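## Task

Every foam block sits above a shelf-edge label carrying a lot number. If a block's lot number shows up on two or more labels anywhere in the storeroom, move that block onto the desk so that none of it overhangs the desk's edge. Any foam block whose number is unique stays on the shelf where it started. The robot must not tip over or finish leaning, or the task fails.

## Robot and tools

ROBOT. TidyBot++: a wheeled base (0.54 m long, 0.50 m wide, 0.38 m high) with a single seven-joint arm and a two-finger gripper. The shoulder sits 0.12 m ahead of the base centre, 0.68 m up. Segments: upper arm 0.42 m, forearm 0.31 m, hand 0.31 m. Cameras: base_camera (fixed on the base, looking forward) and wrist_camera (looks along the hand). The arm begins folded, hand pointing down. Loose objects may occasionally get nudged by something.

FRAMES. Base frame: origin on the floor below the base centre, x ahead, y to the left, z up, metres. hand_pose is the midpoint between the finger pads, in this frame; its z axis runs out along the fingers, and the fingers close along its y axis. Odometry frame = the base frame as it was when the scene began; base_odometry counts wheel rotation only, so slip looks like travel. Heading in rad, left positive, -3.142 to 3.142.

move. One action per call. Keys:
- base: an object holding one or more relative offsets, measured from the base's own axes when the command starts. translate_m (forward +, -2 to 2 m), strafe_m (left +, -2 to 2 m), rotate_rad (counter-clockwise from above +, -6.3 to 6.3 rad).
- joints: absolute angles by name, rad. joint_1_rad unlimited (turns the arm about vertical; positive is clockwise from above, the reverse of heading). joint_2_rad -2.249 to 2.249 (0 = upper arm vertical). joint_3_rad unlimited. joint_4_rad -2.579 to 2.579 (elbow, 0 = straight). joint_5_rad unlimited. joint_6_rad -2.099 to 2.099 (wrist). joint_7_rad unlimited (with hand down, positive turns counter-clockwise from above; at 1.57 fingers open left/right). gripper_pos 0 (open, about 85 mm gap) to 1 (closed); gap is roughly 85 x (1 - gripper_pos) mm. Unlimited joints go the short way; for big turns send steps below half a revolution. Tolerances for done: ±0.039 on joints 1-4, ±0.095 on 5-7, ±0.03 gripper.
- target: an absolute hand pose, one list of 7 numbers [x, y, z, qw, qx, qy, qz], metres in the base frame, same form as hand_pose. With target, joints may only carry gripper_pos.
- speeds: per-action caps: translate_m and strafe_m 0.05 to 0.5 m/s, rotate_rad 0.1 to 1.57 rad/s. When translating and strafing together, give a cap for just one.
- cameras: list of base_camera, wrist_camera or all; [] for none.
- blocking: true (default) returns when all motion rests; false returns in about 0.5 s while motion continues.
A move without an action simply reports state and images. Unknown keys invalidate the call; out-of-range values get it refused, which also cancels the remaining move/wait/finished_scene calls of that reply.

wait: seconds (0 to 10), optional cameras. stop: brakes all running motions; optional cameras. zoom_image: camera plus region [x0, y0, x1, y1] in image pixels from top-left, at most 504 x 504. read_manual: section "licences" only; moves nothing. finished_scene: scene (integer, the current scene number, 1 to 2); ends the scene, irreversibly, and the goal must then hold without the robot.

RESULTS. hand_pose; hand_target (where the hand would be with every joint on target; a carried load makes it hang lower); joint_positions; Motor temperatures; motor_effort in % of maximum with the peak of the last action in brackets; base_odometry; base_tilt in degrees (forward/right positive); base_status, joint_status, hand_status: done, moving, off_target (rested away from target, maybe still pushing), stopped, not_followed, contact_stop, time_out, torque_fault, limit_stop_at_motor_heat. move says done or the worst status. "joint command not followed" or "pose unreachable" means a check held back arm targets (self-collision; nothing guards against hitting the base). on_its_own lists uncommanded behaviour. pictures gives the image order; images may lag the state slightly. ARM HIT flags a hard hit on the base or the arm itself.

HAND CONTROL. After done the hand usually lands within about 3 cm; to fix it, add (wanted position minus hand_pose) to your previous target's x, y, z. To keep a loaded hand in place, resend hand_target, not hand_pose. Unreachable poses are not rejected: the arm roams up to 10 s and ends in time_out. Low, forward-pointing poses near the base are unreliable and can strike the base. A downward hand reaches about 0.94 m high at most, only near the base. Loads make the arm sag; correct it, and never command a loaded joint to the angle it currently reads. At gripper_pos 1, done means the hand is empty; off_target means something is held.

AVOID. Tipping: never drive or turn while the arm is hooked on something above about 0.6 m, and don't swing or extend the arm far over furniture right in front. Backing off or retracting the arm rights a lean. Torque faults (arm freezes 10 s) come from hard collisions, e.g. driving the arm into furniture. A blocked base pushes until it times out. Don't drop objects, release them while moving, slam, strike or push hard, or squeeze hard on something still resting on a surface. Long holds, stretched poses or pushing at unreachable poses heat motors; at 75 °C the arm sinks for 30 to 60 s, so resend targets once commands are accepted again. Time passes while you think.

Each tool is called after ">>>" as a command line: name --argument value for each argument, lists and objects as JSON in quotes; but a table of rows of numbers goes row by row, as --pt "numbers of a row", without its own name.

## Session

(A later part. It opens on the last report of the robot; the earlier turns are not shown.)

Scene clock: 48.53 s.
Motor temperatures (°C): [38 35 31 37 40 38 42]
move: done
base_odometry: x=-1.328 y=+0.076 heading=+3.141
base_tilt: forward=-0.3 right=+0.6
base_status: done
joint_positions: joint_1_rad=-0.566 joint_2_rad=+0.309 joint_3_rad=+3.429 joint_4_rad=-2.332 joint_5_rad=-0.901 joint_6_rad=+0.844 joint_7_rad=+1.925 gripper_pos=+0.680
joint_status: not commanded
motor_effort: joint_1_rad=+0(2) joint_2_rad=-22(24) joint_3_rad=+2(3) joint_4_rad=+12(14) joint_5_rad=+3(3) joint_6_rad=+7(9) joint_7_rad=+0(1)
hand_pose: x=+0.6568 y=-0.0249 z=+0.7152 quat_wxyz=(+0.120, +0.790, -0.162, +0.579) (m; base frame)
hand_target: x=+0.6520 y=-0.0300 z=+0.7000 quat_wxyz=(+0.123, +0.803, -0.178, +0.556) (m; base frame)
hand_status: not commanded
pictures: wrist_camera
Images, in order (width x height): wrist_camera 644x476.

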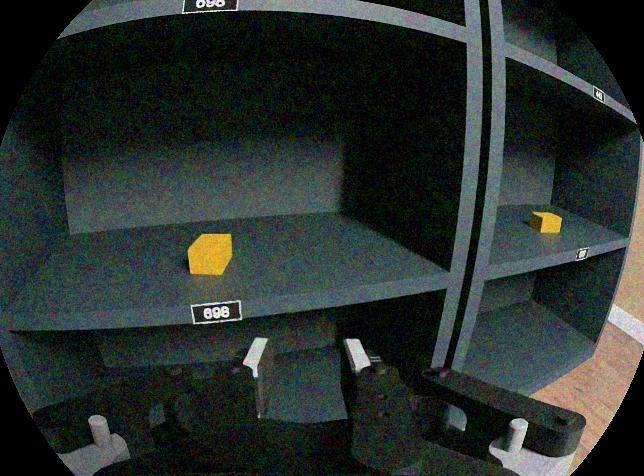

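>>> move --joints '{"gripper_pos":0}' --base '{"translate_m":0.35}' --cameras '[]'

>>> move --target '[0.652, -0.03, 0.60, 0.123, 0.802, -0.178, 0.555]' --cameras '["wrist_camera"]'

Scene clock: 51.53 s.
Motor temperatures (°C): [38 35 31 37 40 38 42]
move: done
base_odometry: x=-1.678 y=+0.076 heading=+3.140
base_tilt: forward=-0.3 right=+0.6
base_status: done
joint_positions: joint_1_rad=-0.564 joint_2_rad=+0.307 joint_3_rad=+3.428 joint_4_rad=-2.328 joint_5_rad=-0.902 joint_6_rad=+0.842 joint_7_rad=+1.925 gripper_pos=+0.000
joint_status: all done
motor_effort: joint_1_rad=+0(1) joint_2_rad=-22(24) joint_3_rad=+2(3) joint_4_rad=+12(13) joint_5_rad=+3(4) joint_6_rad=+8(9) joint_7_rad=+0(1)
hand_pose: x=+0.6582 y=-0.0247 z=+0.7173 quat_wxyz=(+0.119, +0.789, -0.164, +0.581) (m; base frame)
hand_target: x=+0.6520 y=-0.0300 z=+0.7000 quat_wxyz=(+0.123, +0.803, -0.178, +0.556) (m; base frame)
hand_status: not commanded
pictures: none
No camera images: "cameras" was empty.

Scene clock: 53.33 s.
Motor temperatures (°C): [38 35 31 37 40 38 42]
move: done
base_odometry: x=-1.678 y=+0.076 heading=+3.140
base_tilt: forward=-0.3 right=+0.6
base_status: not commanded
joint_positions: joint_1_rad=-0.578 joint_2_rad=+0.624 joint_3_rad=+3.487 joint_4_rad=-2.379 joint_5_rad=-0.781 joint_6_rad=+0.922 joint_7_rad=+1.525 gripper_pos=+0.000
joint_status: not commanded
motor_effort: joint_1_rad=+0(1) joint_2_rad=-25(27) joint_3_rad=+5(5) joint_4_rad=+6(12) joint_5_rad=+0(3) joint_6_rad=+8(9) joint_7_rad=+0(1)
hand_pose: x=+0.6504 y=-0.0409 z=+0.5983 quat_wxyz=(+0.129, +0.805, -0.206, +0.541) (m; base frame)
hand_target: x=+0.6520 y=-0.0300 z=+0.6000 quat_wxyz=(+0.123, +0.803, -0.178, +0.556) (m; base frame)
hand_status: done (0.011 m and 3.7 deg from the pose sent, 0.118 m and 3.7 deg at the start)
pictures: wrist_camera
Images, in order (width x height): wrist_camera 644x476.

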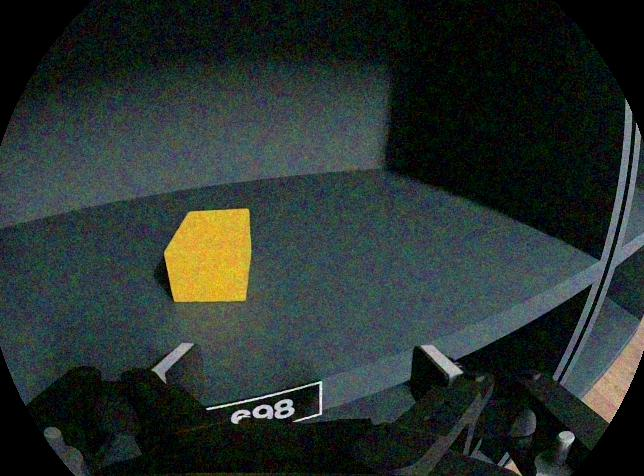

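>>> move --target '[0.652, -0.03, 0.61, 0.0745, 0.815, -0.1075, 0.564]' --cameras '[]'

>>> move --base '{"translate_m":0.1}' --cameras '["wrist_camera"]'

Scene clock: 55.53 s.
Motor temperatures (°C): [38 35 31 37 40 38 42]
move: done
base_odometry: x=-1.678 y=+0.076 heading=+3.140
base_tilt: forward=-0.3 right=+0.6
base_status: not commanded
joint_positions: joint_1_rad=-0.344 joint_2_rad=+0.591 joint_3_rad=+3.363 joint_4_rad=-2.462 joint_5_rad=-0.463 joint_6_rad=+1.038 joint_7_rad=+1.524 gripper_pos=+0.000
joint_status: not commanded
motor_effort: joint_1_rad=+0(1) joint_2_rad=-26(27) joint_3_rad=+3(5) joint_4_rad=+6(7) joint_5_rad=+0(1) joint_6_rad=+9(9) joint_7_rad=+0(1)
hand_pose: x=+0.6517 y=-0.0453 z=+0.6017 quat_wxyz=(+0.098, +0.820, -0.126, +0.549) (m; base frame)
hand_target: x=+0.6520 y=-0.0300 z=+0.6100 quat_wxyz=(+0.075, +0.815, -0.108, +0.564) (m; base frame)
hand_status: done (0.017 m and 3.9 deg from the pose sent, 0.016 m and 13.3 deg at the start)
pictures: none
No camera images: "cameras" was empty.

Scene clock: 56.80 s.
Motor temperatures (°C): [38 35 31 37 40 38 42]
move: done
base_odometry: x=-1.778 y=+0.076 heading=+3.139
base_tilt: forward=-0.3 right=+0.6
base_status: done
joint_positions: joint_1_rad=-0.343 joint_2_rad=+0.588 joint_3_rad=+3.362 joint_4_rad=-2.468 joint_5_rad=-0.460 joint_6_rad=+1.042 joint_7_rad=+1.524 gripper_pos=+0.000
joint_status: not commanded
motor_effort: joint_1_rad=+0(2) joint_2_rad=-25(27) joint_3_rad=+3(3) joint_4_rad=+6(7) joint_5_rad=+0(1) joint_6_rad=+8(9) joint_7_rad=+0(1)
hand_pose: x=+0.6497 y=-0.0449 z=+0.6022 quat_wxyz=(+0.097, +0.821, -0.125, +0.549) (m; base frame)
hand_target: x=+0.6520 y=-0.0300 z=+0.6100 quat_wxyz=(+0.075, +0.815, -0.108, +0.564) (m; base frame)
hand_status: not commanded
pictures: wrist_camera
Images, in order (width x height): wrist_camera 644x476.

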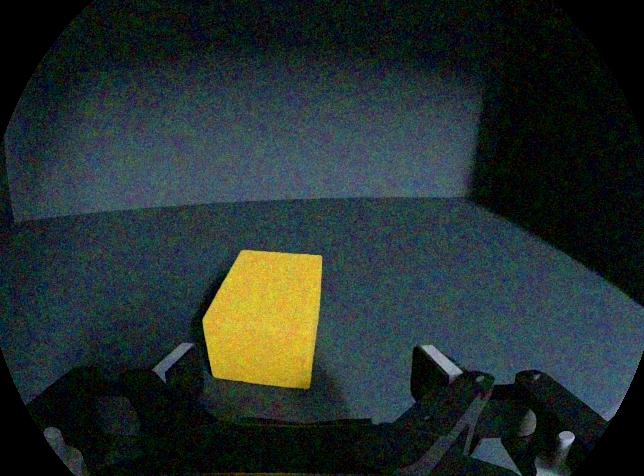

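>>> move --base '{"translate_m":0.082}' --speeds '{"translate_m":0.15}' --cameras '[]'

>>> move --target '[0.652, -0.03, 0.598, 0.0745, 0.815, -0.1075, 0.564]' --joints '{"gripper_pos":0.35}' --cameras '["wrist_camera"]'

>>> move --joints '{"gripper_pos":0.8}' --cameras '["wrist_camera"]'

Scene clock: 58.33 s.
Motor temperatures (°C): [38 35 31 37 40 38 42]
move: done
base_odometry: x=-1.860 y=+0.077 heading=+3.139
base_tilt: forward=-0.3 right=+0.6
base_status: done
joint_positions: joint_1_rad=-0.343 joint_2_rad=+0.586 joint_3_rad=+3.361 joint_4_rad=-2.470 joint_5_rad=-0.459 joint_6_rad=+1.042 joint_7_rad=+1.524 gripper_pos=+0.000
joint_status: not commanded
motor_effort: joint_1_rad=+0(1) joint_2_rad=-26(27) joint_3_rad=+3(4) joint_4_rad=+5(8) joint_5_rad=+0(1) joint_6_rad=+8(9) joint_7_rad=+0(1)
hand_pose: x=+0.6490 y=-0.0447 z=+0.6024 quat_wxyz=(+0.097, +0.821, -0.125, +0.549) (m; base frame)
hand_target: x=+0.6520 y=-0.0300 z=+0.6100 quat_wxyz=(+0.075, +0.815, -0.108, +0.564) (m; base frame)
hand_status: not commanded
pictures: none
No camera images: "cameras" was empty.

Scene clock: 59.07 s.
Motor temperatures (°C): [38 35 31 37 40 38 42]
move: done
base_odometry: x=-1.860 y=+0.077 heading=+3.139
base_tilt: forward=-0.3 right=+0.6
base_status: not commanded
joint_positions: joint_1_rad=-0.343 joint_2_rad=+0.612 joint_3_rad=+3.361 joint_4_rad=-2.470 joint_5_rad=-0.451 joint_6_rad=+1.085 joint_7_rad=+1.500 gripper_pos=+0.350
joint_status: all done
motor_effort: joint_1_rad=+0(1) joint_2_rad=-26(27) joint_3_rad=+3(3) joint_4_rad=+5(7) joint_5_rad=+0(0) joint_6_rad=+8(9) joint_7_rad=+0(1)
hand_pose: x=+0.6526 y=-0.0438 z=+0.6018 quat_wxyz=(+0.095, +0.815, -0.125, +0.558) (m; base frame)
hand_target: x=+0.6520 y=-0.0300 z=+0.5980 quat_wxyz=(+0.075, +0.815, -0.108, +0.564) (m; base frame)
hand_status: done (0.014 m and 3.2 deg from the pose sent, 0.016 m and 3.7 deg at the start)
pictures: wrist_camera
Images, in order (width x height): wrist_camera 644x476.

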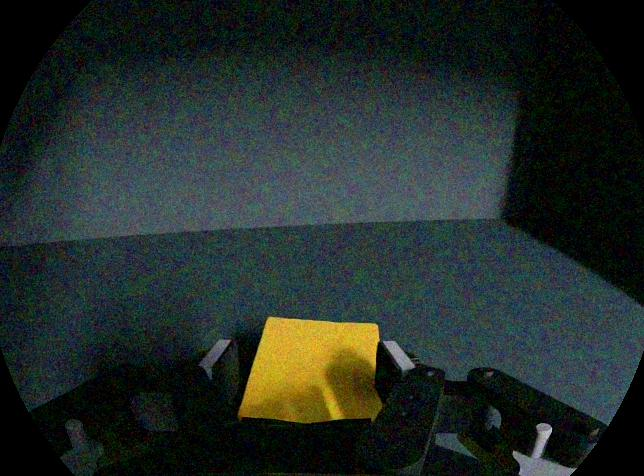

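Scene clock: 59.87 s.
Motor temperatures (°C): [38 35 31 37 40 38 42]
move: done
base_odometry: x=-1.860 y=+0.077 heading=+3.139
base_tilt: forward=-0.3 right=+0.6
base_status: not commanded
joint_positions: joint_1_rad=-0.343 joint_2_rad=+0.612 joint_3_rad=+3.361 joint_4_rad=-2.470 joint_5_rad=-0.451 joint_6_rad=+1.085 joint_7_rad=+1.500 gripper_pos=+0.800
joint_status: all done
motor_effort: joint_1_rad=+0(1) joint_2_rad=-25(27) joint_3_rad=+3(3) joint_4_rad=+6(6) joint_5_rad=+0(0) joint_6_rad=+8(9) joint_7_rad=+0(0)
hand_pose: x=+0.6527 y=-0.0437 z=+0.6019 quat_wxyz=(+0.095, +0.815, -0.125, +0.558) (m; base frame)
hand_target: x=+0.6520 y=-0.0300 z=+0.5980 quat_wxyz=(+0.075, +0.815, -0.108, +0.564) (m; base frame)
hand_status: not commanded
pictures: wrist_camera
Images, in order (width x height): wrist_camera 644x476.

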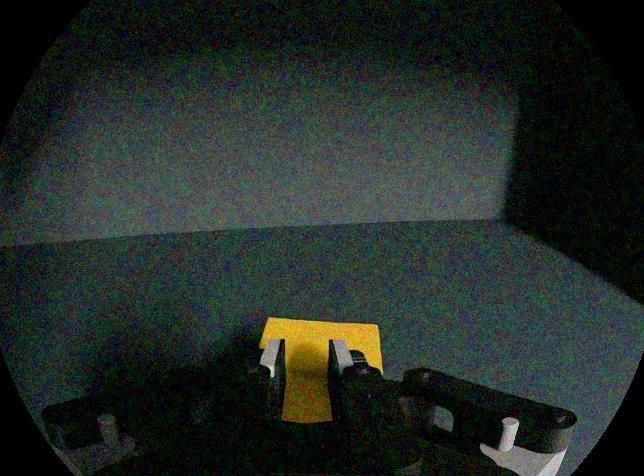

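>>> move --joints '{"gripper_pos":0}' --cameras '[]'

>>> move --target '[0.652, -0.03, 0.575, 0.0655, 0.858, -0.113, 0.4955]' --cameras '["wrist_camera"]'

Scene clock: 61.13 s.
Motor temperatures (°C): [38 35 31 37 40 38 42]
move: done
base_odometry: x=-1.860 y=+0.077 heading=+3.139
base_tilt: forward=-0.3 right=+0.6
base_status: not commanded
joint_positions: joint_1_rad=-0.343 joint_2_rad=+0.612 joint_3_rad=+3.361 joint_4_rad=-2.470 joint_5_rad=-0.451 joint_6_rad=+1.085 joint_7_rad=+1.500 gripper_pos=+0.000
joint_status: all done
motor_effort: joint_1_rad=-1(1) joint_2_rad=-26(27) joint_3_rad=+3(3) joint_4_rad=+5(6) joint_5_rad=+0(0) joint_6_rad=+8(9) joint_7_rad=+0(1)
hand_pose: x=+0.6527 y=-0.0437 z=+0.6019 quat_wxyz=(+0.095, +0.815, -0.125, +0.558) (m; base frame)
hand_target: x=+0.6520 y=-0.0300 z=+0.5980 quat_wxyz=(+0.075, +0.815, -0.108, +0.564) (m; base frame)
hand_status: not commanded
pictures: none
No camera images: "cameras" was empty.

Scene clock: 61.97 s.
Motor temperatures (°C): [38 35 31 37 40 38 42]
move: done
base_odometry: x=-1.860 y=+0.077 heading=+3.139
base_tilt: forward=-0.3 right=+0.6
base_status: not commanded
joint_positions: joint_1_rad=-0.315 joint_2_rad=+0.555 joint_3_rad=+3.361 joint_4_rad=-2.434 joint_5_rad=-0.436 joint_6_rad=+0.879 joint_7_rad=+1.507 gripper_pos=+0.000
joint_status: not commanded
motor_effort: joint_1_rad=+0(1) joint_2_rad=-26(27) joint_3_rad=+2(3) joint_4_rad=+7(8) joint_5_rad=+0(1) joint_6_rad=+8(9) joint_7_rad=+0(1)
hand_pose: x=+0.6473 y=-0.0449 z=+0.5821 quat_wxyz=(+0.076, +0.846, -0.147, +0.507) (m; base frame)
hand_target: x=+0.6520 y=-0.0300 z=+0.5750 quat_wxyz=(+0.066, +0.859, -0.113, +0.496) (m; base frame)
hand_status: done (0.017 m and 4.5 deg from the pose sent, 0.030 m and 9.5 deg at the start)
pictures: wrist_camera
Images, in order (width x height): wrist_camera 644x476.

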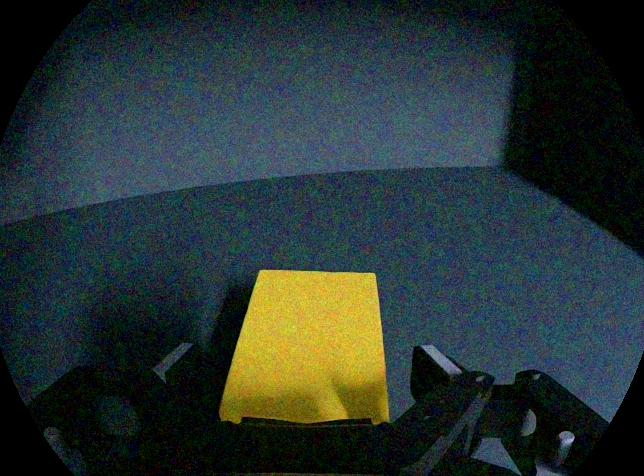

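>>> move --target '[0.655, -0.03, 0.555, 0.0655, 0.858, -0.113, 0.4955]' --joints '{"gripper_pos":0.2}' --cameras '["wrist_camera"]'

>>> move --joints '{"gripper_pos":0.5}' --cameras '["wrist_camera"]'

Scene clock: 63.00 s.
Motor temperatures (°C): [38 35 31 37 40 38 42]
move: done
base_odometry: x=-1.860 y=+0.077 heading=+3.139
base_tilt: forward=-0.3 right=+0.6
base_status: not commanded
joint_positions: joint_1_rad=-0.301 joint_2_rad=+0.607 joint_3_rad=+3.348 joint_4_rad=-2.434 joint_5_rad=-0.421 joint_6_rad=+0.885 joint_7_rad=+1.507 gripper_pos=+0.200
joint_status: all done
motor_effort: joint_1_rad=-1(1) joint_2_rad=-26(28) joint_3_rad=+3(3) joint_4_rad=+6(7) joint_5_rad=+0(1) joint_6_rad=+7(8) joint_7_rad=+0(0)
hand_pose: x=+0.6430 y=-0.0448 z=+0.5567 quat_wxyz=(+0.082, +0.858, -0.138, +0.488) (m; base frame)
hand_target: x=+0.6550 y=-0.0300 z=+0.5550 quat_wxyz=(+0.066, +0.859, -0.113, +0.496) (m; base frame)
hand_status: done (0.019 m and 3.5 deg from the pose sent, 0.032 m and 4.5 deg at the start)
pictures: wrist_camera
Images, in order (width x height): wrist_camera 644x476.

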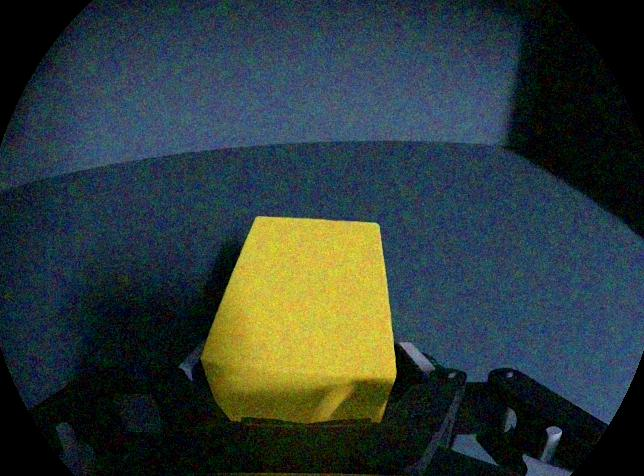

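Scene clock: 63.70 s.
Motor temperatures (°C): [38 35 31 37 40 38 42]
move: off_target
base_odometry: x=-1.860 y=+0.077 heading=+3.139
base_tilt: forward=-0.3 right=+0.6
base_status: not commanded
joint_positions: joint_1_rad=-0.300 joint_2_rad=+0.607 joint_3_rad=+3.348 joint_4_rad=-2.434 joint_5_rad=-0.421 joint_6_rad=+0.887 joint_7_rad=+1.507 gripper_pos=+0.393
joint_status: gripper_pos off_target (ended at +0.393, target +0.500)
motor_effort: joint_1_rad=-1(1) joint_2_rad=-25(27) joint_3_rad=+2(3) joint_4_rad=+5(6) joint_5_rad=+0(1) joint_6_rad=+6(8) joint_7_rad=+0(1)
hand_pose: x=+0.6434 y=-0.0448 z=+0.5574 quat_wxyz=(+0.082, +0.858, -0.137, +0.489) (m; base frame)
hand_target: x=+0.6550 y=-0.0300 z=+0.5550 quat_wxyz=(+0.066, +0.859, -0.113, +0.496) (m; base frame)
hand_status: not commanded
pictures: wrist_camera
Images, in order (width x height): wrist_camera 644x476.

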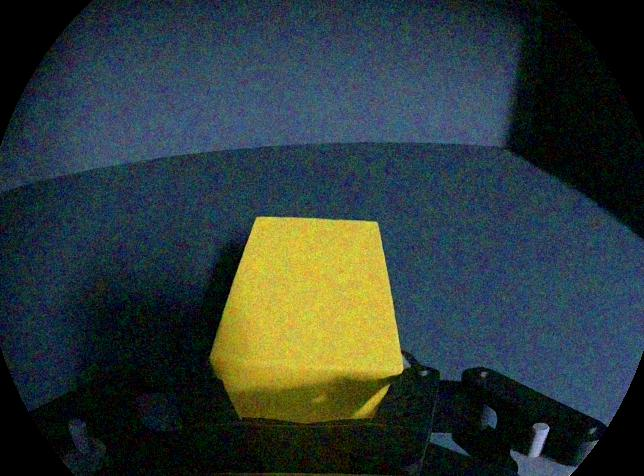

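>>> move --joints '{"gripper_pos":0.7}' --cameras '[]'

>>> move --target '[0.655, -0.03, 0.63, 0.0655, 0.858, -0.113, 0.4955]' --cameras '["wrist_camera"]'

>>> move --base '{"translate_m":-0.5}'

Scene clock: 64.53 s.
Motor temperatures (°C): [38 35 31 37 40 38 42]
move: off_target
base_odometry: x=-1.860 y=+0.077 heading=+3.139
base_tilt: forward=-0.3 right=+0.6
base_status: not commanded
joint_positions: joint_1_rad=-0.300 joint_2_rad=+0.607 joint_3_rad=+3.348 joint_4_rad=-2.434 joint_5_rad=-0.421 joint_6_rad=+0.887 joint_7_rad=+1.507 gripper_pos=+0.393
joint_status: gripper_pos off_target (ended at +0.393, target +0.700)
motor_effort: joint_1_rad=-1(1) joint_2_rad=-25(25) joint_3_rad=+2(2) joint_4_rad=+5(6) joint_5_rad=+0(1) joint_6_rad=+7(7) joint_7_rad=+0(1)
hand_pose: x=+0.6434 y=-0.0448 z=+0.5574 quat_wxyz=(+0.082, +0.858, -0.137, +0.489) (m; base frame)
hand_target: x=+0.6550 y=-0.0300 z=+0.5550 quat_wxyz=(+0.066, +0.859, -0.113, +0.496) (m; base frame)
hand_status: not commanded
pictures: none
No camera images: "cameras" was empty.

Scene clock: 65.90 s.
Motor temperatures (°C): [38 35 31 37 40 38 42]
move: done
base_odometry: x=-1.860 y=+0.077 heading=+3.139
base_tilt: forward=-0.3 right=+0.6
base_status: not commanded
joint_positions: joint_1_rad=-0.322 joint_2_rad=+0.374 joint_3_rad=+3.381 joint_4_rad=-2.385 joint_5_rad=-0.421 joint_6_rad=+0.682 joint_7_rad=+1.637 gripper_pos=+0.393
joint_status: not commanded
motor_effort: joint_1_rad=-1(1) joint_2_rad=-23(28) joint_3_rad=+2(3) joint_4_rad=+11(11) joint_5_rad=+1(1) joint_6_rad=+8(9) joint_7_rad=+0(1)
hand_pose: x=+0.6553 y=-0.0299 z=+0.6355 quat_wxyz=(+0.058, +0.851, -0.115, +0.510) (m; base frame)
hand_target: x=+0.6550 y=-0.0300 z=+0.6300 quat_wxyz=(+0.066, +0.859, -0.113, +0.496) (m; base frame)
hand_status: done (0.006 m and 2.0 deg from the pose sent, 0.075 m and 3.5 deg at the start)
pictures: wrist_camera
Images, in order (width x height): wrist_camera 644x476.

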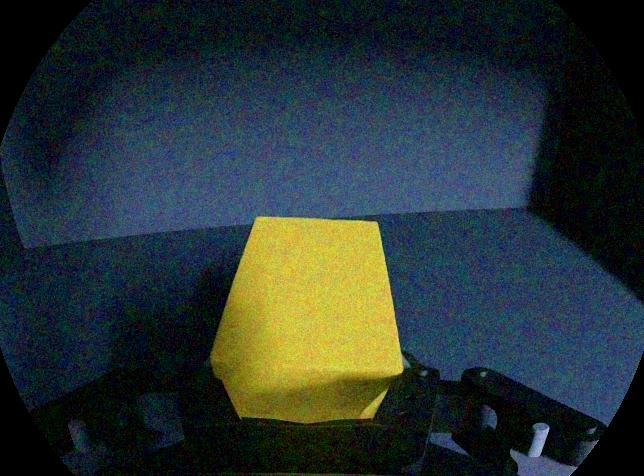

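Scene clock: 68.40 s.
Motor temperatures (°C): [38 35 31 37 40 38 42]
move: done
base_odometry: x=-1.360 y=+0.075 heading=+3.139
base_tilt: forward=-0.4 right=+0.6
base_status: done
joint_positions: joint_1_rad=-0.326 joint_2_rad=+0.370 joint_3_rad=+3.383 joint_4_rad=-2.375 joint_5_rad=-0.421 joint_6_rad=+0.676 joint_7_rad=+1.638 gripper_pos=+0.393
joint_status: not commanded
motor_effort: joint_1_rad=-1(2) joint_2_rad=-23(25) joint_3_rad=+2(4) joint_4_rad=+11(13) joint_5_rad=+1(1) joint_6_rad=+8(9) joint_7_rad=+0(1)
hand_pose: x=+0.6590 y=-0.0279 z=+0.6397 quat_wxyz=(+0.056, +0.849, -0.114, +0.513) (m; base frame)
hand_target: x=+0.6550 y=-0.0300 z=+0.6300 quat_wxyz=(+0.066, +0.859, -0.113, +0.496) (m; base frame)
hand_status: not commanded
pictures: base_camera, wrist_camera
Images, in order (width x height): base_camera 644x364, wrist_camera 644x476.

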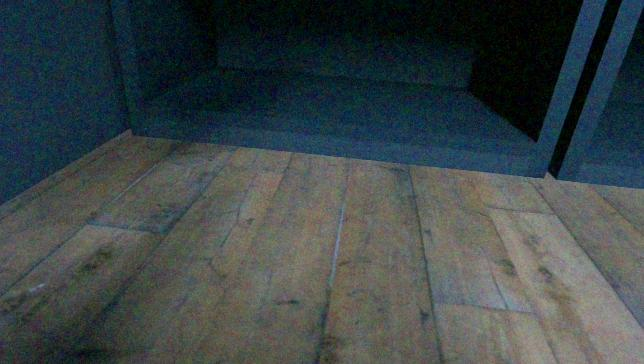

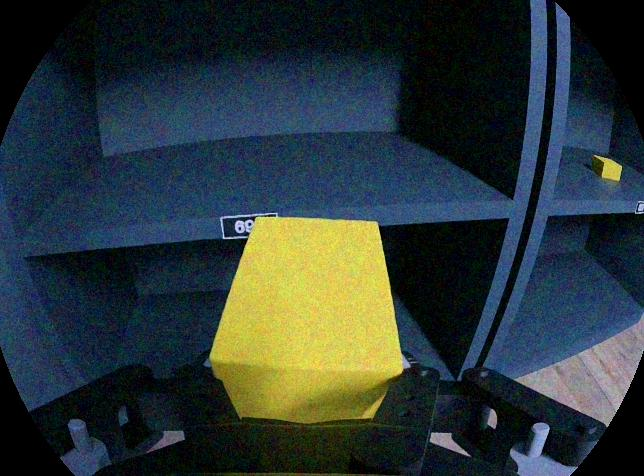

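>>> move --target '[0.6, 0.0, 0.88, 0.0, 0.866, 0.0, 0.5]' --cameras '[]'

>>> move --base '{"rotate_rad":-1.57,"translate_m":-0.5}'

Scene clock: 70.90 s.
Motor temperatures (°C): [38 35 31 37 40 38 42]
move: done
base_odometry: x=-1.360 y=+0.075 heading=+3.139
base_tilt: forward=-0.3 right=+0.6
base_status: not commanded
joint_positions: joint_1_rad=-0.028 joint_2_rad=-0.230 joint_3_rad=+3.170 joint_4_rad=-1.999 joint_5_rad=-0.072 joint_6_rad=-0.297 joint_7_rad=+1.618 gripper_pos=+0.393
joint_status: not commanded
motor_effort: joint_1_rad=+0(1) joint_2_rad=-12(25) joint_3_rad=+0(2) joint_4_rad=+22(23) joint_5_rad=+0(2) joint_6_rad=+8(9) joint_7_rad=+0(1)
hand_pose: x=+0.6054 y=+0.0070 z=+0.8819 quat_wxyz=(-0.018, +0.859, -0.005, +0.512) (m; base frame)
hand_target: x=+0.6000 y=+0.0000 z=+0.8800 quat_wxyz=(+0.000, +0.866, +0.000, +0.500) (m; base frame)
hand_status: done (0.009 m and 2.7 deg from the pose sent, 0.249 m and 14.8 deg at the start)
pictures: none
No camera images: "cameras" was empty.

Scene clock: 73.50 s.
Motor temperatures (°C): [38 35 31 37 40 38 42]
move: done
base_odometry: x=-0.860 y=+0.074 heading=+1.570
base_tilt: forward=-0.3 right=+0.6
base_status: done
joint_positions: joint_1_rad=-0.015 joint_2_rad=-0.230 joint_3_rad=+3.159 joint_4_rad=-1.997 joint_5_rad=-0.068 joint_6_rad=-0.299 joint_7_rad=+1.618 gripper_pos=+0.393
joint_status: not commanded
motor_effort: joint_1_rad=-1(3) joint_2_rad=-13(16) joint_3_rad=+0(2) joint_4_rad=+21(22) joint_5_rad=+1(1) joint_6_rad=+8(9) joint_7_rad=+0(1)
hand_pose: x=+0.6055 y=+0.0061 z=+0.8827 quat_wxyz=(-0.014, +0.859, -0.004, +0.512) (m; base frame)
hand_target: x=+0.6000 y=+0.0000 z=+0.8800 quat_wxyz=(+0.000, +0.866, +0.000, +0.500) (m; base frame)
hand_status: not commanded
pictures: base_camera, wrist_camera
Images, in order (width x height): base_camera 644x364, wrist_camera 644x476.

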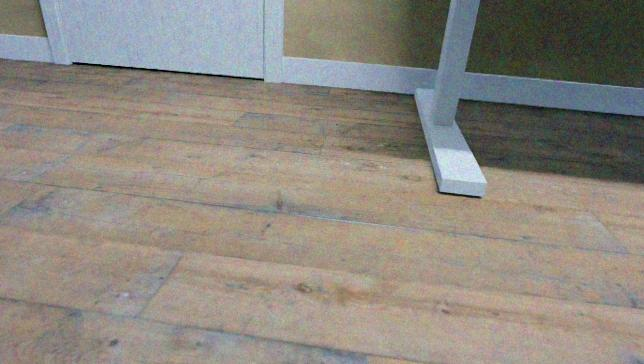

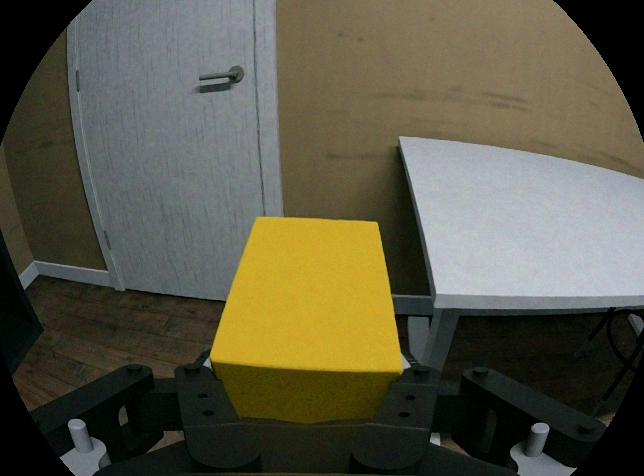

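>>> move --base '{"strafe_m":-0.65}' --cameras '[]'

>>> move --base '{"translate_m":0.5}'

Scene clock: 76.63 s.
Motor temperatures (°C): [38 35 31 37 40 38 42]
move: done
base_odometry: x=-0.210 y=+0.073 heading=+1.568
base_tilt: forward=-0.3 right=+0.6
base_status: done
joint_positions: joint_1_rad=-0.015 joint_2_rad=-0.230 joint_3_rad=+3.157 joint_4_rad=-1.997 joint_5_rad=-0.068 joint_6_rad=-0.300 joint_7_rad=+1.618 gripper_pos=+0.393
joint_status: not commanded
motor_effort: joint_1_rad=+0(2) joint_2_rad=-12(14) joint_3_rad=+1(3) joint_4_rad=+23(23) joint_5_rad=+1(1) joint_6_rad=+8(9) joint_7_rad=+0(1)
hand_pose: x=+0.6054 y=+0.0072 z=+0.8825 quat_wxyz=(-0.015, +0.859, -0.003, +0.512) (m; base frame)
hand_target: x=+0.6000 y=+0.0000 z=+0.8800 quat_wxyz=(+0.000, +0.866, +0.000, +0.500) (m; base frame)
hand_status: not commanded
pictures: none
No camera images: "cameras" was empty.

Scene clock: 79.03 s.
Motor temperatures (°C): [38 35 31 37 40 38 42]
move: done
base_odometry: x=-0.209 y=+0.574 heading=+1.568
base_tilt: forward=-0.3 right=+0.6
base_status: done
joint_positions: joint_1_rad=-0.015 joint_2_rad=-0.232 joint_3_rad=+3.157 joint_4_rad=-1.996 joint_5_rad=-0.068 joint_6_rad=-0.303 joint_7_rad=+1.618 gripper_pos=+0.393
joint_status: not commanded
motor_effort: joint_1_rad=-1(1) joint_2_rad=-13(16) joint_3_rad=+0(1) joint_4_rad=+22(23) joint_5_rad=+0(1) joint_6_rad=+8(9) joint_7_rad=-1(1)
hand_pose: x=+0.6049 y=+0.0072 z=+0.8833 quat_wxyz=(-0.015, +0.859, -0.003, +0.512) (m; base frame)
hand_target: x=+0.6000 y=+0.0000 z=+0.8800 quat_wxyz=(+0.000, +0.866, +0.000, +0.500) (m; base frame)
hand_status: not commanded
pictures: base_camera, wrist_camera
Images, in order (width x height): base_camera 644x364, wrist_camera 644x476.

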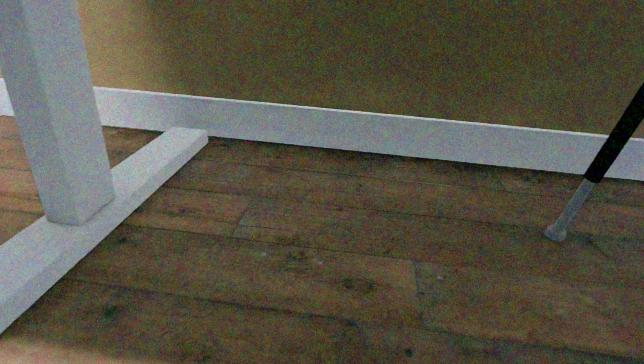

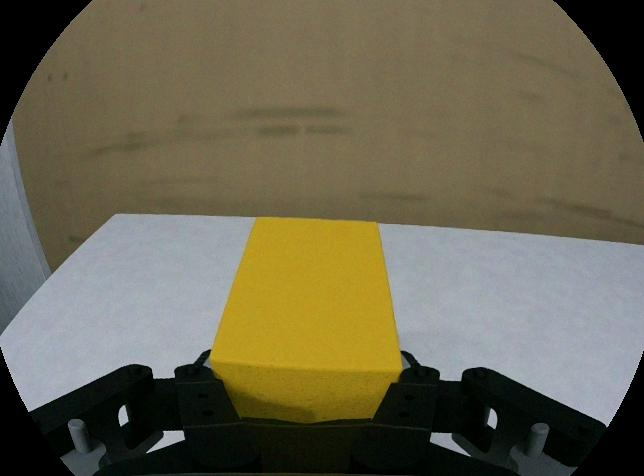

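>>> move --target '[0.6, 0.0, 0.74, 0.0, 0.866, 0.0, 0.5]' --cameras '["wrist_camera"]'

Scene clock: 81.10 s.
Motor temperatures (°C): [38 35 31 37 40 38 42]
move: done
base_odometry: x=-0.209 y=+0.574 heading=+1.568
base_tilt: forward=-0.3 right=+0.6
base_status: not commanded
joint_positions: joint_1_rad=-0.015 joint_2_rad=-0.085 joint_3_rad=+3.157 joint_4_rad=-2.318 joint_5_rad=-0.049 joint_6_rad=+0.133 joint_7_rad=+1.597 gripper_pos=+0.393
joint_status: not commanded
motor_effort: joint_1_rad=+0(2) joint_2_rad=-14(17) joint_3_rad=+0(2) joint_4_rad=+18(22) joint_5_rad=+1(1) joint_6_rad=+8(8) joint_7_rad=+0(1)
hand_pose: x=+0.6001 y=-0.0006 z=+0.7508 quat_wxyz=(-0.003, +0.867, -0.011, +0.498) (m; base frame)
hand_target: x=+0.6000 y=+0.0000 z=+0.7400 quat_wxyz=(+0.000, +0.866, +0.000, +0.500) (m; base frame)
hand_status: done (0.011 m and 1.4 deg from the pose sent, 0.144 m and 2.4 deg at the start)
pictures: wrist_camera
Images, in order (width x height): wrist_camera 644x476.

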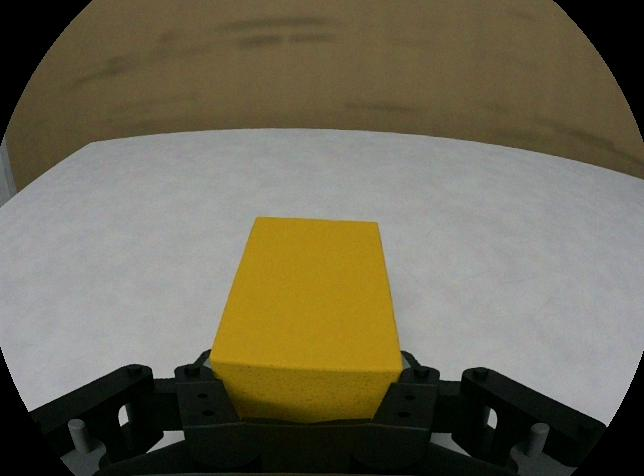

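>>> move --target '[0.6, 0.0, 0.69, 0.0, 0.866, 0.0, 0.5]' --cameras '["wrist_camera"]'

Scene clock: 82.87 s.
Motor temperatures (°C): [38 35 31 37 40 38 42]
move: off_target
base_odometry: x=-0.209 y=+0.573 heading=+1.568
base_tilt: forward=-0.3 right=+0.6
base_status: not commanded
joint_positions: joint_1_rad=-0.015 joint_2_rad=-0.011 joint_3_rad=+3.154 joint_4_rad=-2.407 joint_5_rad=-0.048 joint_6_rad=+0.404 joint_7_rad=+1.597 gripper_pos=+0.393
joint_status: not commanded
motor_effort: joint_1_rad=+1(1) joint_2_rad=-5(15) joint_3_rad=+2(2) joint_4_rad=+13(19) joint_5_rad=+0(1) joint_6_rad=+4(8) joint_7_rad=+0(1)
hand_pose: x=+0.6119 y=-0.0033 z=+0.7445 quat_wxyz=(+0.002, +0.839, -0.012, +0.544) (m; base frame)
hand_target: x=+0.6000 y=+0.0000 z=+0.6900 quat_wxyz=(+0.000, +0.866, +0.000, +0.500) (m; base frame)
hand_status: off_target (0.056 m and 6.0 deg from the pose sent, 0.061 m and 1.4 deg at the start)
pictures: wrist_camera
Images, in order (width x height): wrist_camera 644x476.

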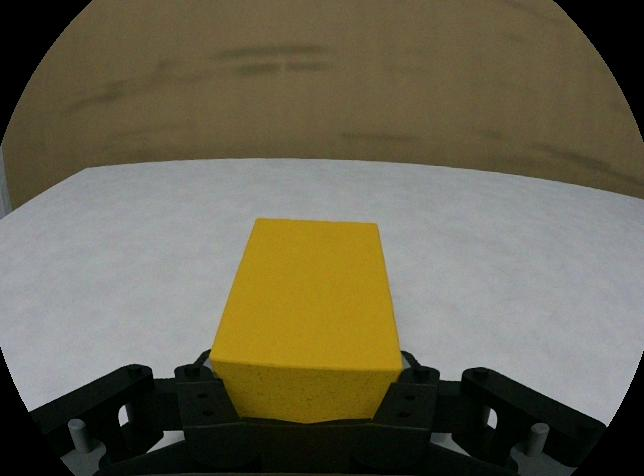

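Resting on the desk already (surface ≈0.73). Relax and release.

>>> move --target '[0.605, 0.0, 0.735, 0.0, 0.866, 0.0, 0.5]' --cameras '[]'

>>> move --joints '{"gripper_pos":0}' --cameras '[]'

>>> move --target '[0.6, 0.0, 0.84, 0.0, 0.866, 0.0, 0.5]' --cameras '[]'

>>> move --base '{"translate_m":-0.5}' --cameras '["wrist_camera"]'

Scene clock: 84.07 s.
Motor temperatures (°C): [38 35 31 37 40 38 42]
move: done
base_odometry: x=-0.209 y=+0.573 heading=+1.568
base_tilt: forward=-0.4 right=+0.6
base_status: not commanded
joint_positions: joint_1_rad=-0.015 joint_2_rad=-0.034 joint_3_rad=+3.156 joint_4_rad=-2.350 joint_5_rad=-0.048 joint_6_rad=+0.266 joint_7_rad=+1.596 gripper_pos=+0.393
joint_status: not commanded
motor_effort: joint_1_rad=-2(2) joint_2_rad=-15(15) joint_3_rad=-1(2) joint_4_rad=+15(16) joint_5_rad=+1(1) joint_6_rad=+6(7) joint_7_rad=+0(1)
hand_pose: x=+0.6120 y=-0.0025 z=+0.7453 quat_wxyz=(+0.000, +0.855, -0.012, +0.519) (m; base frame)
hand_target: x=+0.6050 y=+0.0000 z=+0.7350 quat_wxyz=(+0.000, +0.866, +0.000, +0.500) (m; base frame)
hand_status: done (0.013 m and 2.9 deg from the pose sent, 0.012 m and 6.0 deg at the start)
pictures: none
No camera images: "cameras" was empty.

Scene clock: 85.00 s.
Motor temperatures (°C): [38 35 31 37 40 38 42]
move: done
base_odometry: x=-0.209 y=+0.573 heading=+1.568
base_tilt: forward=-0.3 right=+0.6
base_status: not commanded
joint_positions: joint_1_rad=-0.015 joint_2_rad=-0.034 joint_3_rad=+3.156 joint_4_rad=-2.350 joint_5_rad=-0.047 joint_6_rad=+0.259 joint_7_rad=+1.595 gripper_pos=+0.000
joint_status: all done
motor_effort: joint_1_rad=+0(2) joint_2_rad=-16(16) joint_3_rad=+0(1) joint_4_rad=+18(18) joint_5_rad=+1(1) joint_6_rad=+7(9) joint_7_rad=+0(1)
hand_pose: x=+0.6109 y=-0.0024 z=+0.7433 quat_wxyz=(-0.001, +0.857, -0.012, +0.516) (m; base frame)
hand_target: x=+0.6050 y=+0.0000 z=+0.7350 quat_wxyz=(+0.000, +0.866, +0.000, +0.500) (m; base frame)
hand_status: not commanded
pictures: none
No camera images: "cameras" was empty.

Scene clock: 86.67 s.
Motor temperatures (°C): [38 35 31 37 40 38 42]
move: done
base_odometry: x=-0.209 y=+0.573 heading=+1.568
base_tilt: forward=-0.3 right=+0.6
base_status: not commanded
joint_positions: joint_1_rad=-0.015 joint_2_rad=-0.206 joint_3_rad=+3.156 joint_4_rad=-2.108 joint_5_rad=-0.047 joint_6_rad=-0.157 joint_7_rad=+1.595 gripper_pos=+0.000
joint_status: not commanded
motor_effort: joint_1_rad=+0(1) joint_2_rad=-13(17) joint_3_rad=+1(1) joint_4_rad=+21(21) joint_5_rad=+0(1) joint_6_rad=+7(9) joint_7_rad=+0(1)
hand_pose: x=+0.6054 y=+0.0034 z=+0.8461 quat_wxyz=(-0.010, +0.857, -0.008, +0.516) (m; base frame)
hand_target: x=+0.6000 y=+0.0000 z=+0.8400 quat_wxyz=(+0.000, +0.866, +0.000, +0.500) (m; base frame)
hand_status: done (0.009 m and 2.6 deg from the pose sent, 0.097 m and 2.5 deg at the start)
pictures: none
No camera images: "cameras" was empty.

Scene clock: 89.20 s.
Motor temperatures (°C): [38 35 31 37 40 38 42]
move: done
base_odometry: x=-0.210 y=+0.073 heading=+1.568
base_tilt: forward=-0.3 right=+0.6
base_status: done
joint_positions: joint_1_rad=-0.014 joint_2_rad=-0.215 joint_3_rad=+3.156 joint_4_rad=-2.105 joint_5_rad=-0.047 joint_6_rad=-0.163 joint_7_rad=+1.595 gripper_pos=+0.000
joint_status: not commanded
motor_effort: joint_1_rad=-1(1) joint_2_rad=-13(16) joint_3_rad=+0(2) joint_4_rad=+21(22) joint_5_rad=+0(1) joint_6_rad=+8(9) joint_7_rad=-1(1)
hand_pose: x=+0.6035 y=+0.0034 z=+0.8499 quat_wxyz=(-0.010, +0.855, -0.008, +0.518) (m; base frame)
hand_target: x=+0.6000 y=+0.0000 z=+0.8400 quat_wxyz=(+0.000, +0.866, +0.000, +0.500) (m; base frame)
hand_status: not commanded
pictures: wrist_camera
Images, in order (width x height): wrist_camera 644x476.

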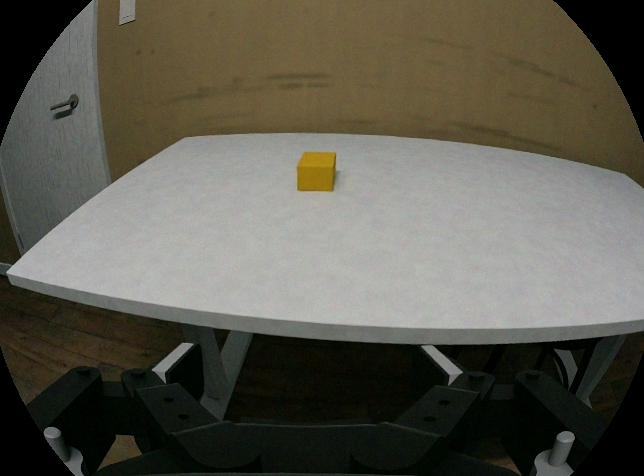

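>>> move --joints '{"joint_1_rad":0,"joint_2_rad":-0.374,"joint_3_rad":3.113,"joint_4_rad":-2.523,"joint_5_rad":0,"joint_6_rad":0.35,"joint_7_rad":1.59}' --cameras '[]'

>>> move --base '{"strafe_m":-1.1,"rotate_rad":-1.57}'

>>> move --base '{"rotate_rad":-1.57}'

Scene clock: 91.53 s.
Motor temperatures (°C): [38 35 30 37 40 38 42]
move: done
base_odometry: x=-0.210 y=+0.073 heading=+1.568
base_tilt: forward=-0.4 right=+0.6
base_status: not commanded
joint_positions: joint_1_rad=-0.014 joint_2_rad=-0.361 joint_3_rad=+3.130 joint_4_rad=-2.493 joint_5_rad=-0.047 joint_6_rad=+0.292 joint_7_rad=+1.595 gripper_pos=+0.000
joint_status: all done
motor_effort: joint_1_rad=-1(2) joint_2_rad=-6(14) joint_3_rad=+1(1) joint_4_rad=+19(22) joint_5_rad=+1(2) joint_6_rad=+9(10) joint_7_rad=+0(1)
hand_pose: x=+0.5365 y=+0.0082 z=+0.8254 quat_wxyz=(-0.007, +0.796, -0.001, +0.606) (m; base frame)
hand_target: x=+0.5312 y=+0.0139 z=+0.8311 quat_wxyz=(+0.002, +0.783, +0.021, +0.622) (m; base frame)
hand_status: not commanded
pictures: none
No camera images: "cameras" was empty.

Scene clock: 95.50 s.
Motor temperatures (°C): [38 35 30 37 40 38 42]
move: done
base_odometry: x=+0.890 y=+0.070 heading=-0.003
base_tilt: forward=-0.3 right=+0.6
base_status: done
joint_positions: joint_1_rad=-0.013 joint_2_rad=-0.368 joint_3_rad=+3.120 joint_4_rad=-2.495 joint_5_rad=-0.047 joint_6_rad=+0.297 joint_7_rad=+1.595 gripper_pos=+0.000
joint_status: not commanded
motor_effort: joint_1_rad=-1(1) joint_2_rad=-6(9) joint_3_rad=+1(3) joint_4_rad=+20(21) joint_5_rad=+1(1) joint_6_rad=+8(9) joint_7_rad=+0(1)
hand_pose: x=+0.5351 y=+0.0119 z=+0.8283 quat_wxyz=(-0.008, +0.793, +0.003, +0.610) (m; base frame)
hand_target: x=+0.5312 y=+0.0139 z=+0.8311 quat_wxyz=(+0.002, +0.783, +0.021, +0.622) (m; base frame)
hand_status: not commanded
pictures: base_camera, wrist_camera
Images, in order (width x height): base_camera 644x364, wrist_camera 644x476.

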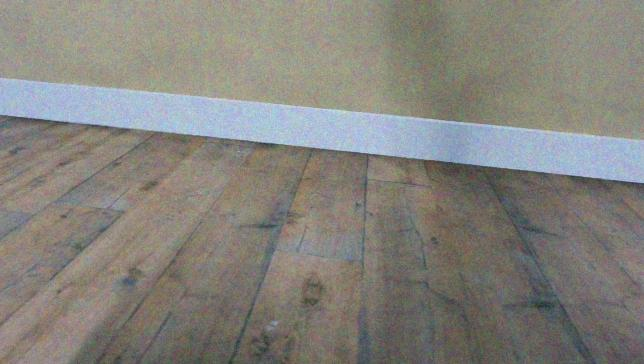

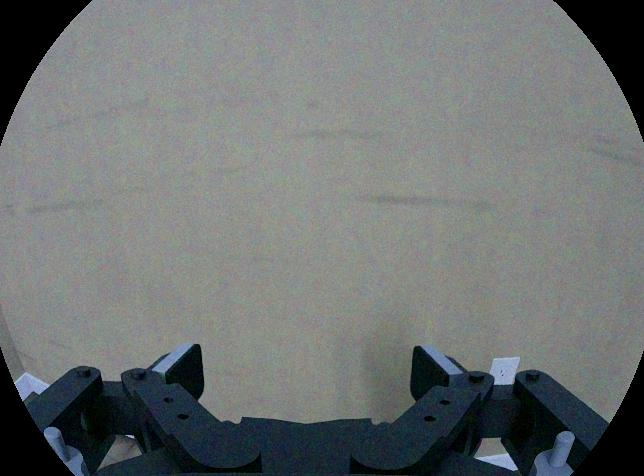

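Scene clock: 97.83 s.
Motor temperatures (°C): [38 35 30 37 40 38 42]
move: done
base_odometry: x=+0.890 y=+0.070 heading=-1.572
base_tilt: forward=-0.3 right=+0.6
base_status: done
joint_positions: joint_1_rad=-0.010 joint_2_rad=-0.368 joint_3_rad=+3.119 joint_4_rad=-2.495 joint_5_rad=-0.047 joint_6_rad=+0.297 joint_7_rad=+1.595 gripper_pos=+0.000
joint_status: not commanded
motor_effort: joint_1_rad=-1(2) joint_2_rad=-6(7) joint_3_rad=+1(2) joint_4_rad=+19(21) joint_5_rad=+1(1) joint_6_rad=+9(9) joint_7_rad=+0(1)
hand_pose: x=+0.5351 y=+0.0111 z=+0.8284 quat_wxyz=(-0.007, +0.793, +0.002, +0.610) (m; base frame)
hand_target: x=+0.5312 y=+0.0139 z=+0.8311 quat_wxyz=(+0.002, +0.783, +0.021, +0.622) (m; base frame)
hand_status: not commanded
pictures: base_camera, wrist_camera
Images, in order (width x height): base_camera 644x364, wrist_camera 644x476.

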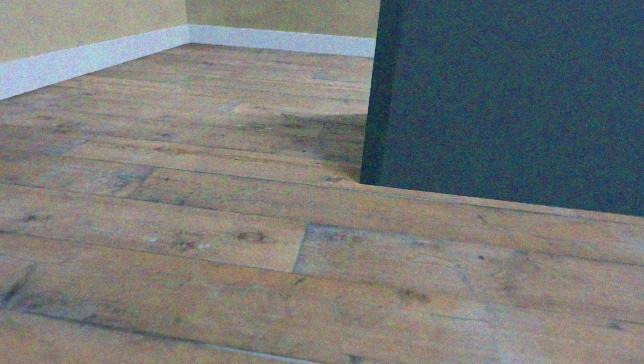

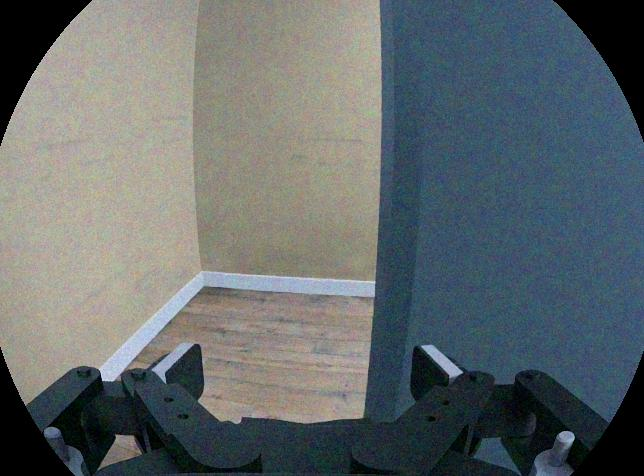

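>>> move --base '{"strafe_m":0.42}' --cameras '["base_camera"]'

>>> move --base '{"translate_m":0.8}' --joints '{"joint_1_rad":0.8}'

Scene clock: 100.27 s.
Motor temperatures (°C): [38 35 30 37 40 38 42]
move: done
base_odometry: x=+1.310 y=+0.070 heading=-1.573
base_tilt: forward=-0.4 right=+0.6
base_status: done
joint_positions: joint_1_rad=-0.010 joint_2_rad=-0.368 joint_3_rad=+3.118 joint_4_rad=-2.495 joint_5_rad=-0.047 joint_6_rad=+0.297 joint_7_rad=+1.595 gripper_pos=+0.000
joint_status: not commanded
motor_effort: joint_1_rad=-1(1) joint_2_rad=-6(7) joint_3_rad=+1(2) joint_4_rad=+20(21) joint_5_rad=+1(1) joint_6_rad=+8(9) joint_7_rad=+0(1)
hand_pose: x=+0.5351 y=+0.0119 z=+0.8283 quat_wxyz=(-0.007, +0.793, +0.003, +0.610) (m; base frame)
hand_target: x=+0.5312 y=+0.0139 z=+0.8311 quat_wxyz=(+0.002, +0.783, +0.021, +0.622) (m; base frame)
hand_status: not commanded
pictures: base_camera
Images, in order (width x height): base_camera 644x364.

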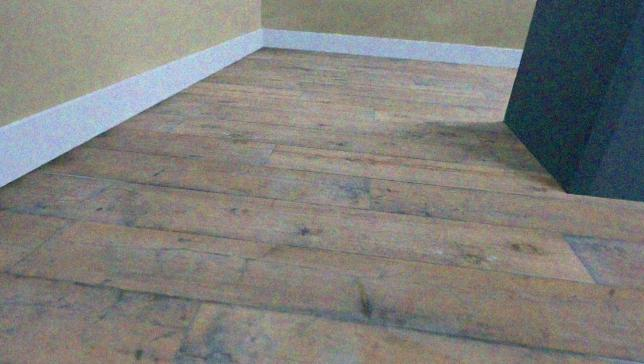

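Scene clock: 103.23 s.
Motor temperatures (°C): [38 35 30 37 40 38 42]
move: done
base_odometry: x=+1.309 y=-0.730 heading=-1.572
base_tilt: forward=-0.3 right=+0.6
base_status: done
joint_positions: joint_1_rad=+0.781 joint_2_rad=-0.370 joint_3_rad=+3.118 joint_4_rad=-2.496 joint_5_rad=-0.047 joint_6_rad=+0.298 joint_7_rad=+1.595 gripper_pos=+0.000
joint_status: all done
motor_effort: joint_1_rad=+0(2) joint_2_rad=-6(8) joint_3_rad=+1(1) joint_4_rad=+20(21) joint_5_rad=+1(1) joint_6_rad=+9(9) joint_7_rad=+0(1)
hand_pose: x=+0.4196 y=-0.2872 z=+0.8290 quat_wxyz=(+0.228, +0.732, -0.302, +0.566) (m; base frame)
hand_target: x=+0.4162 y=-0.2860 z=+0.8311 quat_wxyz=(+0.244, +0.729, -0.285, +0.572) (m; base frame)
hand_status: not commanded
pictures: base_camera, wrist_camera
Images, in order (width x height): base_camera 644x364, wrist_camera 644x476.

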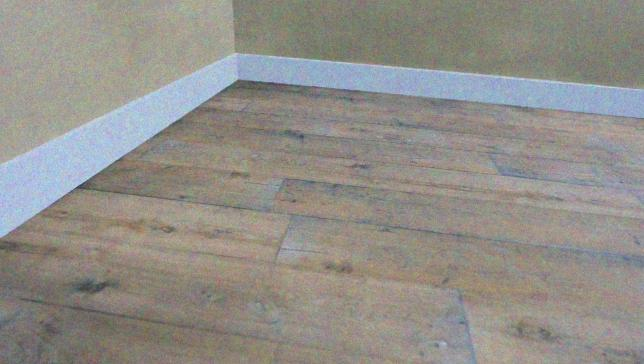

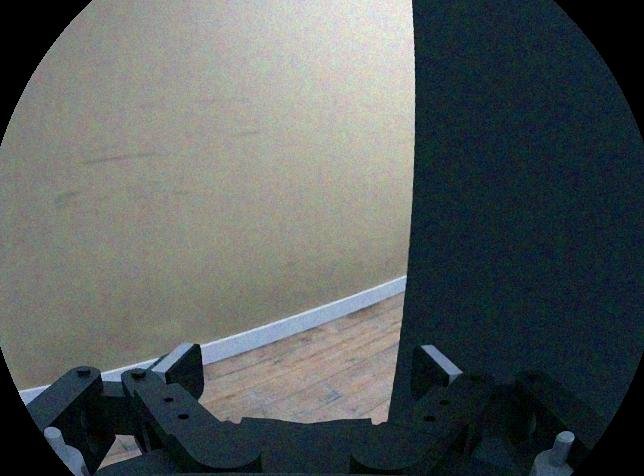

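>>> move --base '{"translate_m":0.68,"strafe_m":0.05}' --joints '{"joint_1_rad":1.57}' --cameras '[]'

>>> move --base '{"rotate_rad":-1.57}' --joints '{"joint_1_rad":0.3}'

Scene clock: 106.30 s.
Motor temperatures (°C): [38 35 30 37 40 38 42]
move: done
base_odometry: x=+1.358 y=-1.411 heading=-1.572
base_tilt: forward=-0.3 right=+0.6
base_status: done
joint_positions: joint_1_rad=+1.551 joint_2_rad=-0.370 joint_3_rad=+3.118 joint_4_rad=-2.496 joint_5_rad=-0.047 joint_6_rad=+0.298 joint_7_rad=+1.595 gripper_pos=+0.000
joint_status: all done
motor_effort: joint_1_rad=-1(2) joint_2_rad=-6(6) joint_3_rad=+1(2) joint_4_rad=+19(21) joint_5_rad=+1(1) joint_6_rad=+9(9) joint_7_rad=+0(1)
hand_pose: x=+0.1348 y=-0.4154 z=+0.8291 quat_wxyz=(+0.424, +0.565, -0.555, +0.439) (m; base frame)
hand_target: x=+0.1332 y=-0.4122 z=+0.8311 quat_wxyz=(+0.441, +0.569, -0.538, +0.439) (m; base frame)
hand_status: not commanded
pictures: none
No camera images: "cameras" was empty.

Scene clock: 108.83 s.
Motor temperatures (°C): [38 35 30 37 40 38 42]
move: done
base_odometry: x=+1.358 y=-1.411 heading=-3.141
base_tilt: forward=-0.3 right=+0.6
base_status: done
joint_positions: joint_1_rad=+0.318 joint_2_rad=-0.371 joint_3_rad=+3.118 joint_4_rad=-2.496 joint_5_rad=-0.047 joint_6_rad=+0.298 joint_7_rad=+1.595 gripper_pos=+0.000
joint_status: all done
motor_effort: joint_1_rad=+0(2) joint_2_rad=-6(8) joint_3_rad=+1(2) joint_4_rad=+19(21) joint_5_rad=+1(1) joint_6_rad=+9(9) joint_7_rad=+0(1)
hand_pose: x=+0.5161 y=-0.1227 z=+0.8292 quat_wxyz=(+0.092, +0.782, -0.126, +0.604) (m; base frame)
hand_target: x=+0.5169 y=-0.1086 z=+0.8311 quat_wxyz=(+0.095, +0.777, -0.096, +0.615) (m; base frame)
hand_status: not commanded
pictures: base_camera, wrist_camera
Images, in order (width x height): base_camera 644x364, wrist_camera 644x476.

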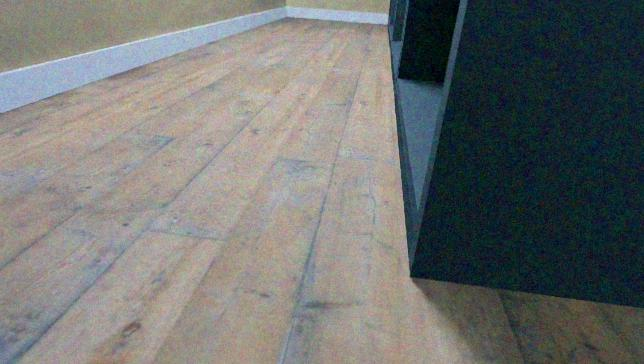

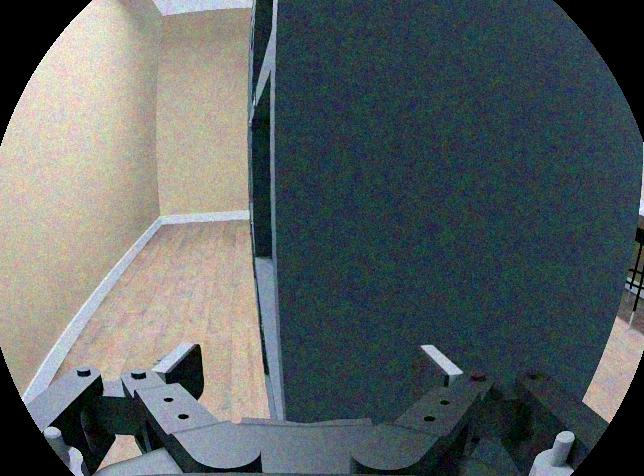

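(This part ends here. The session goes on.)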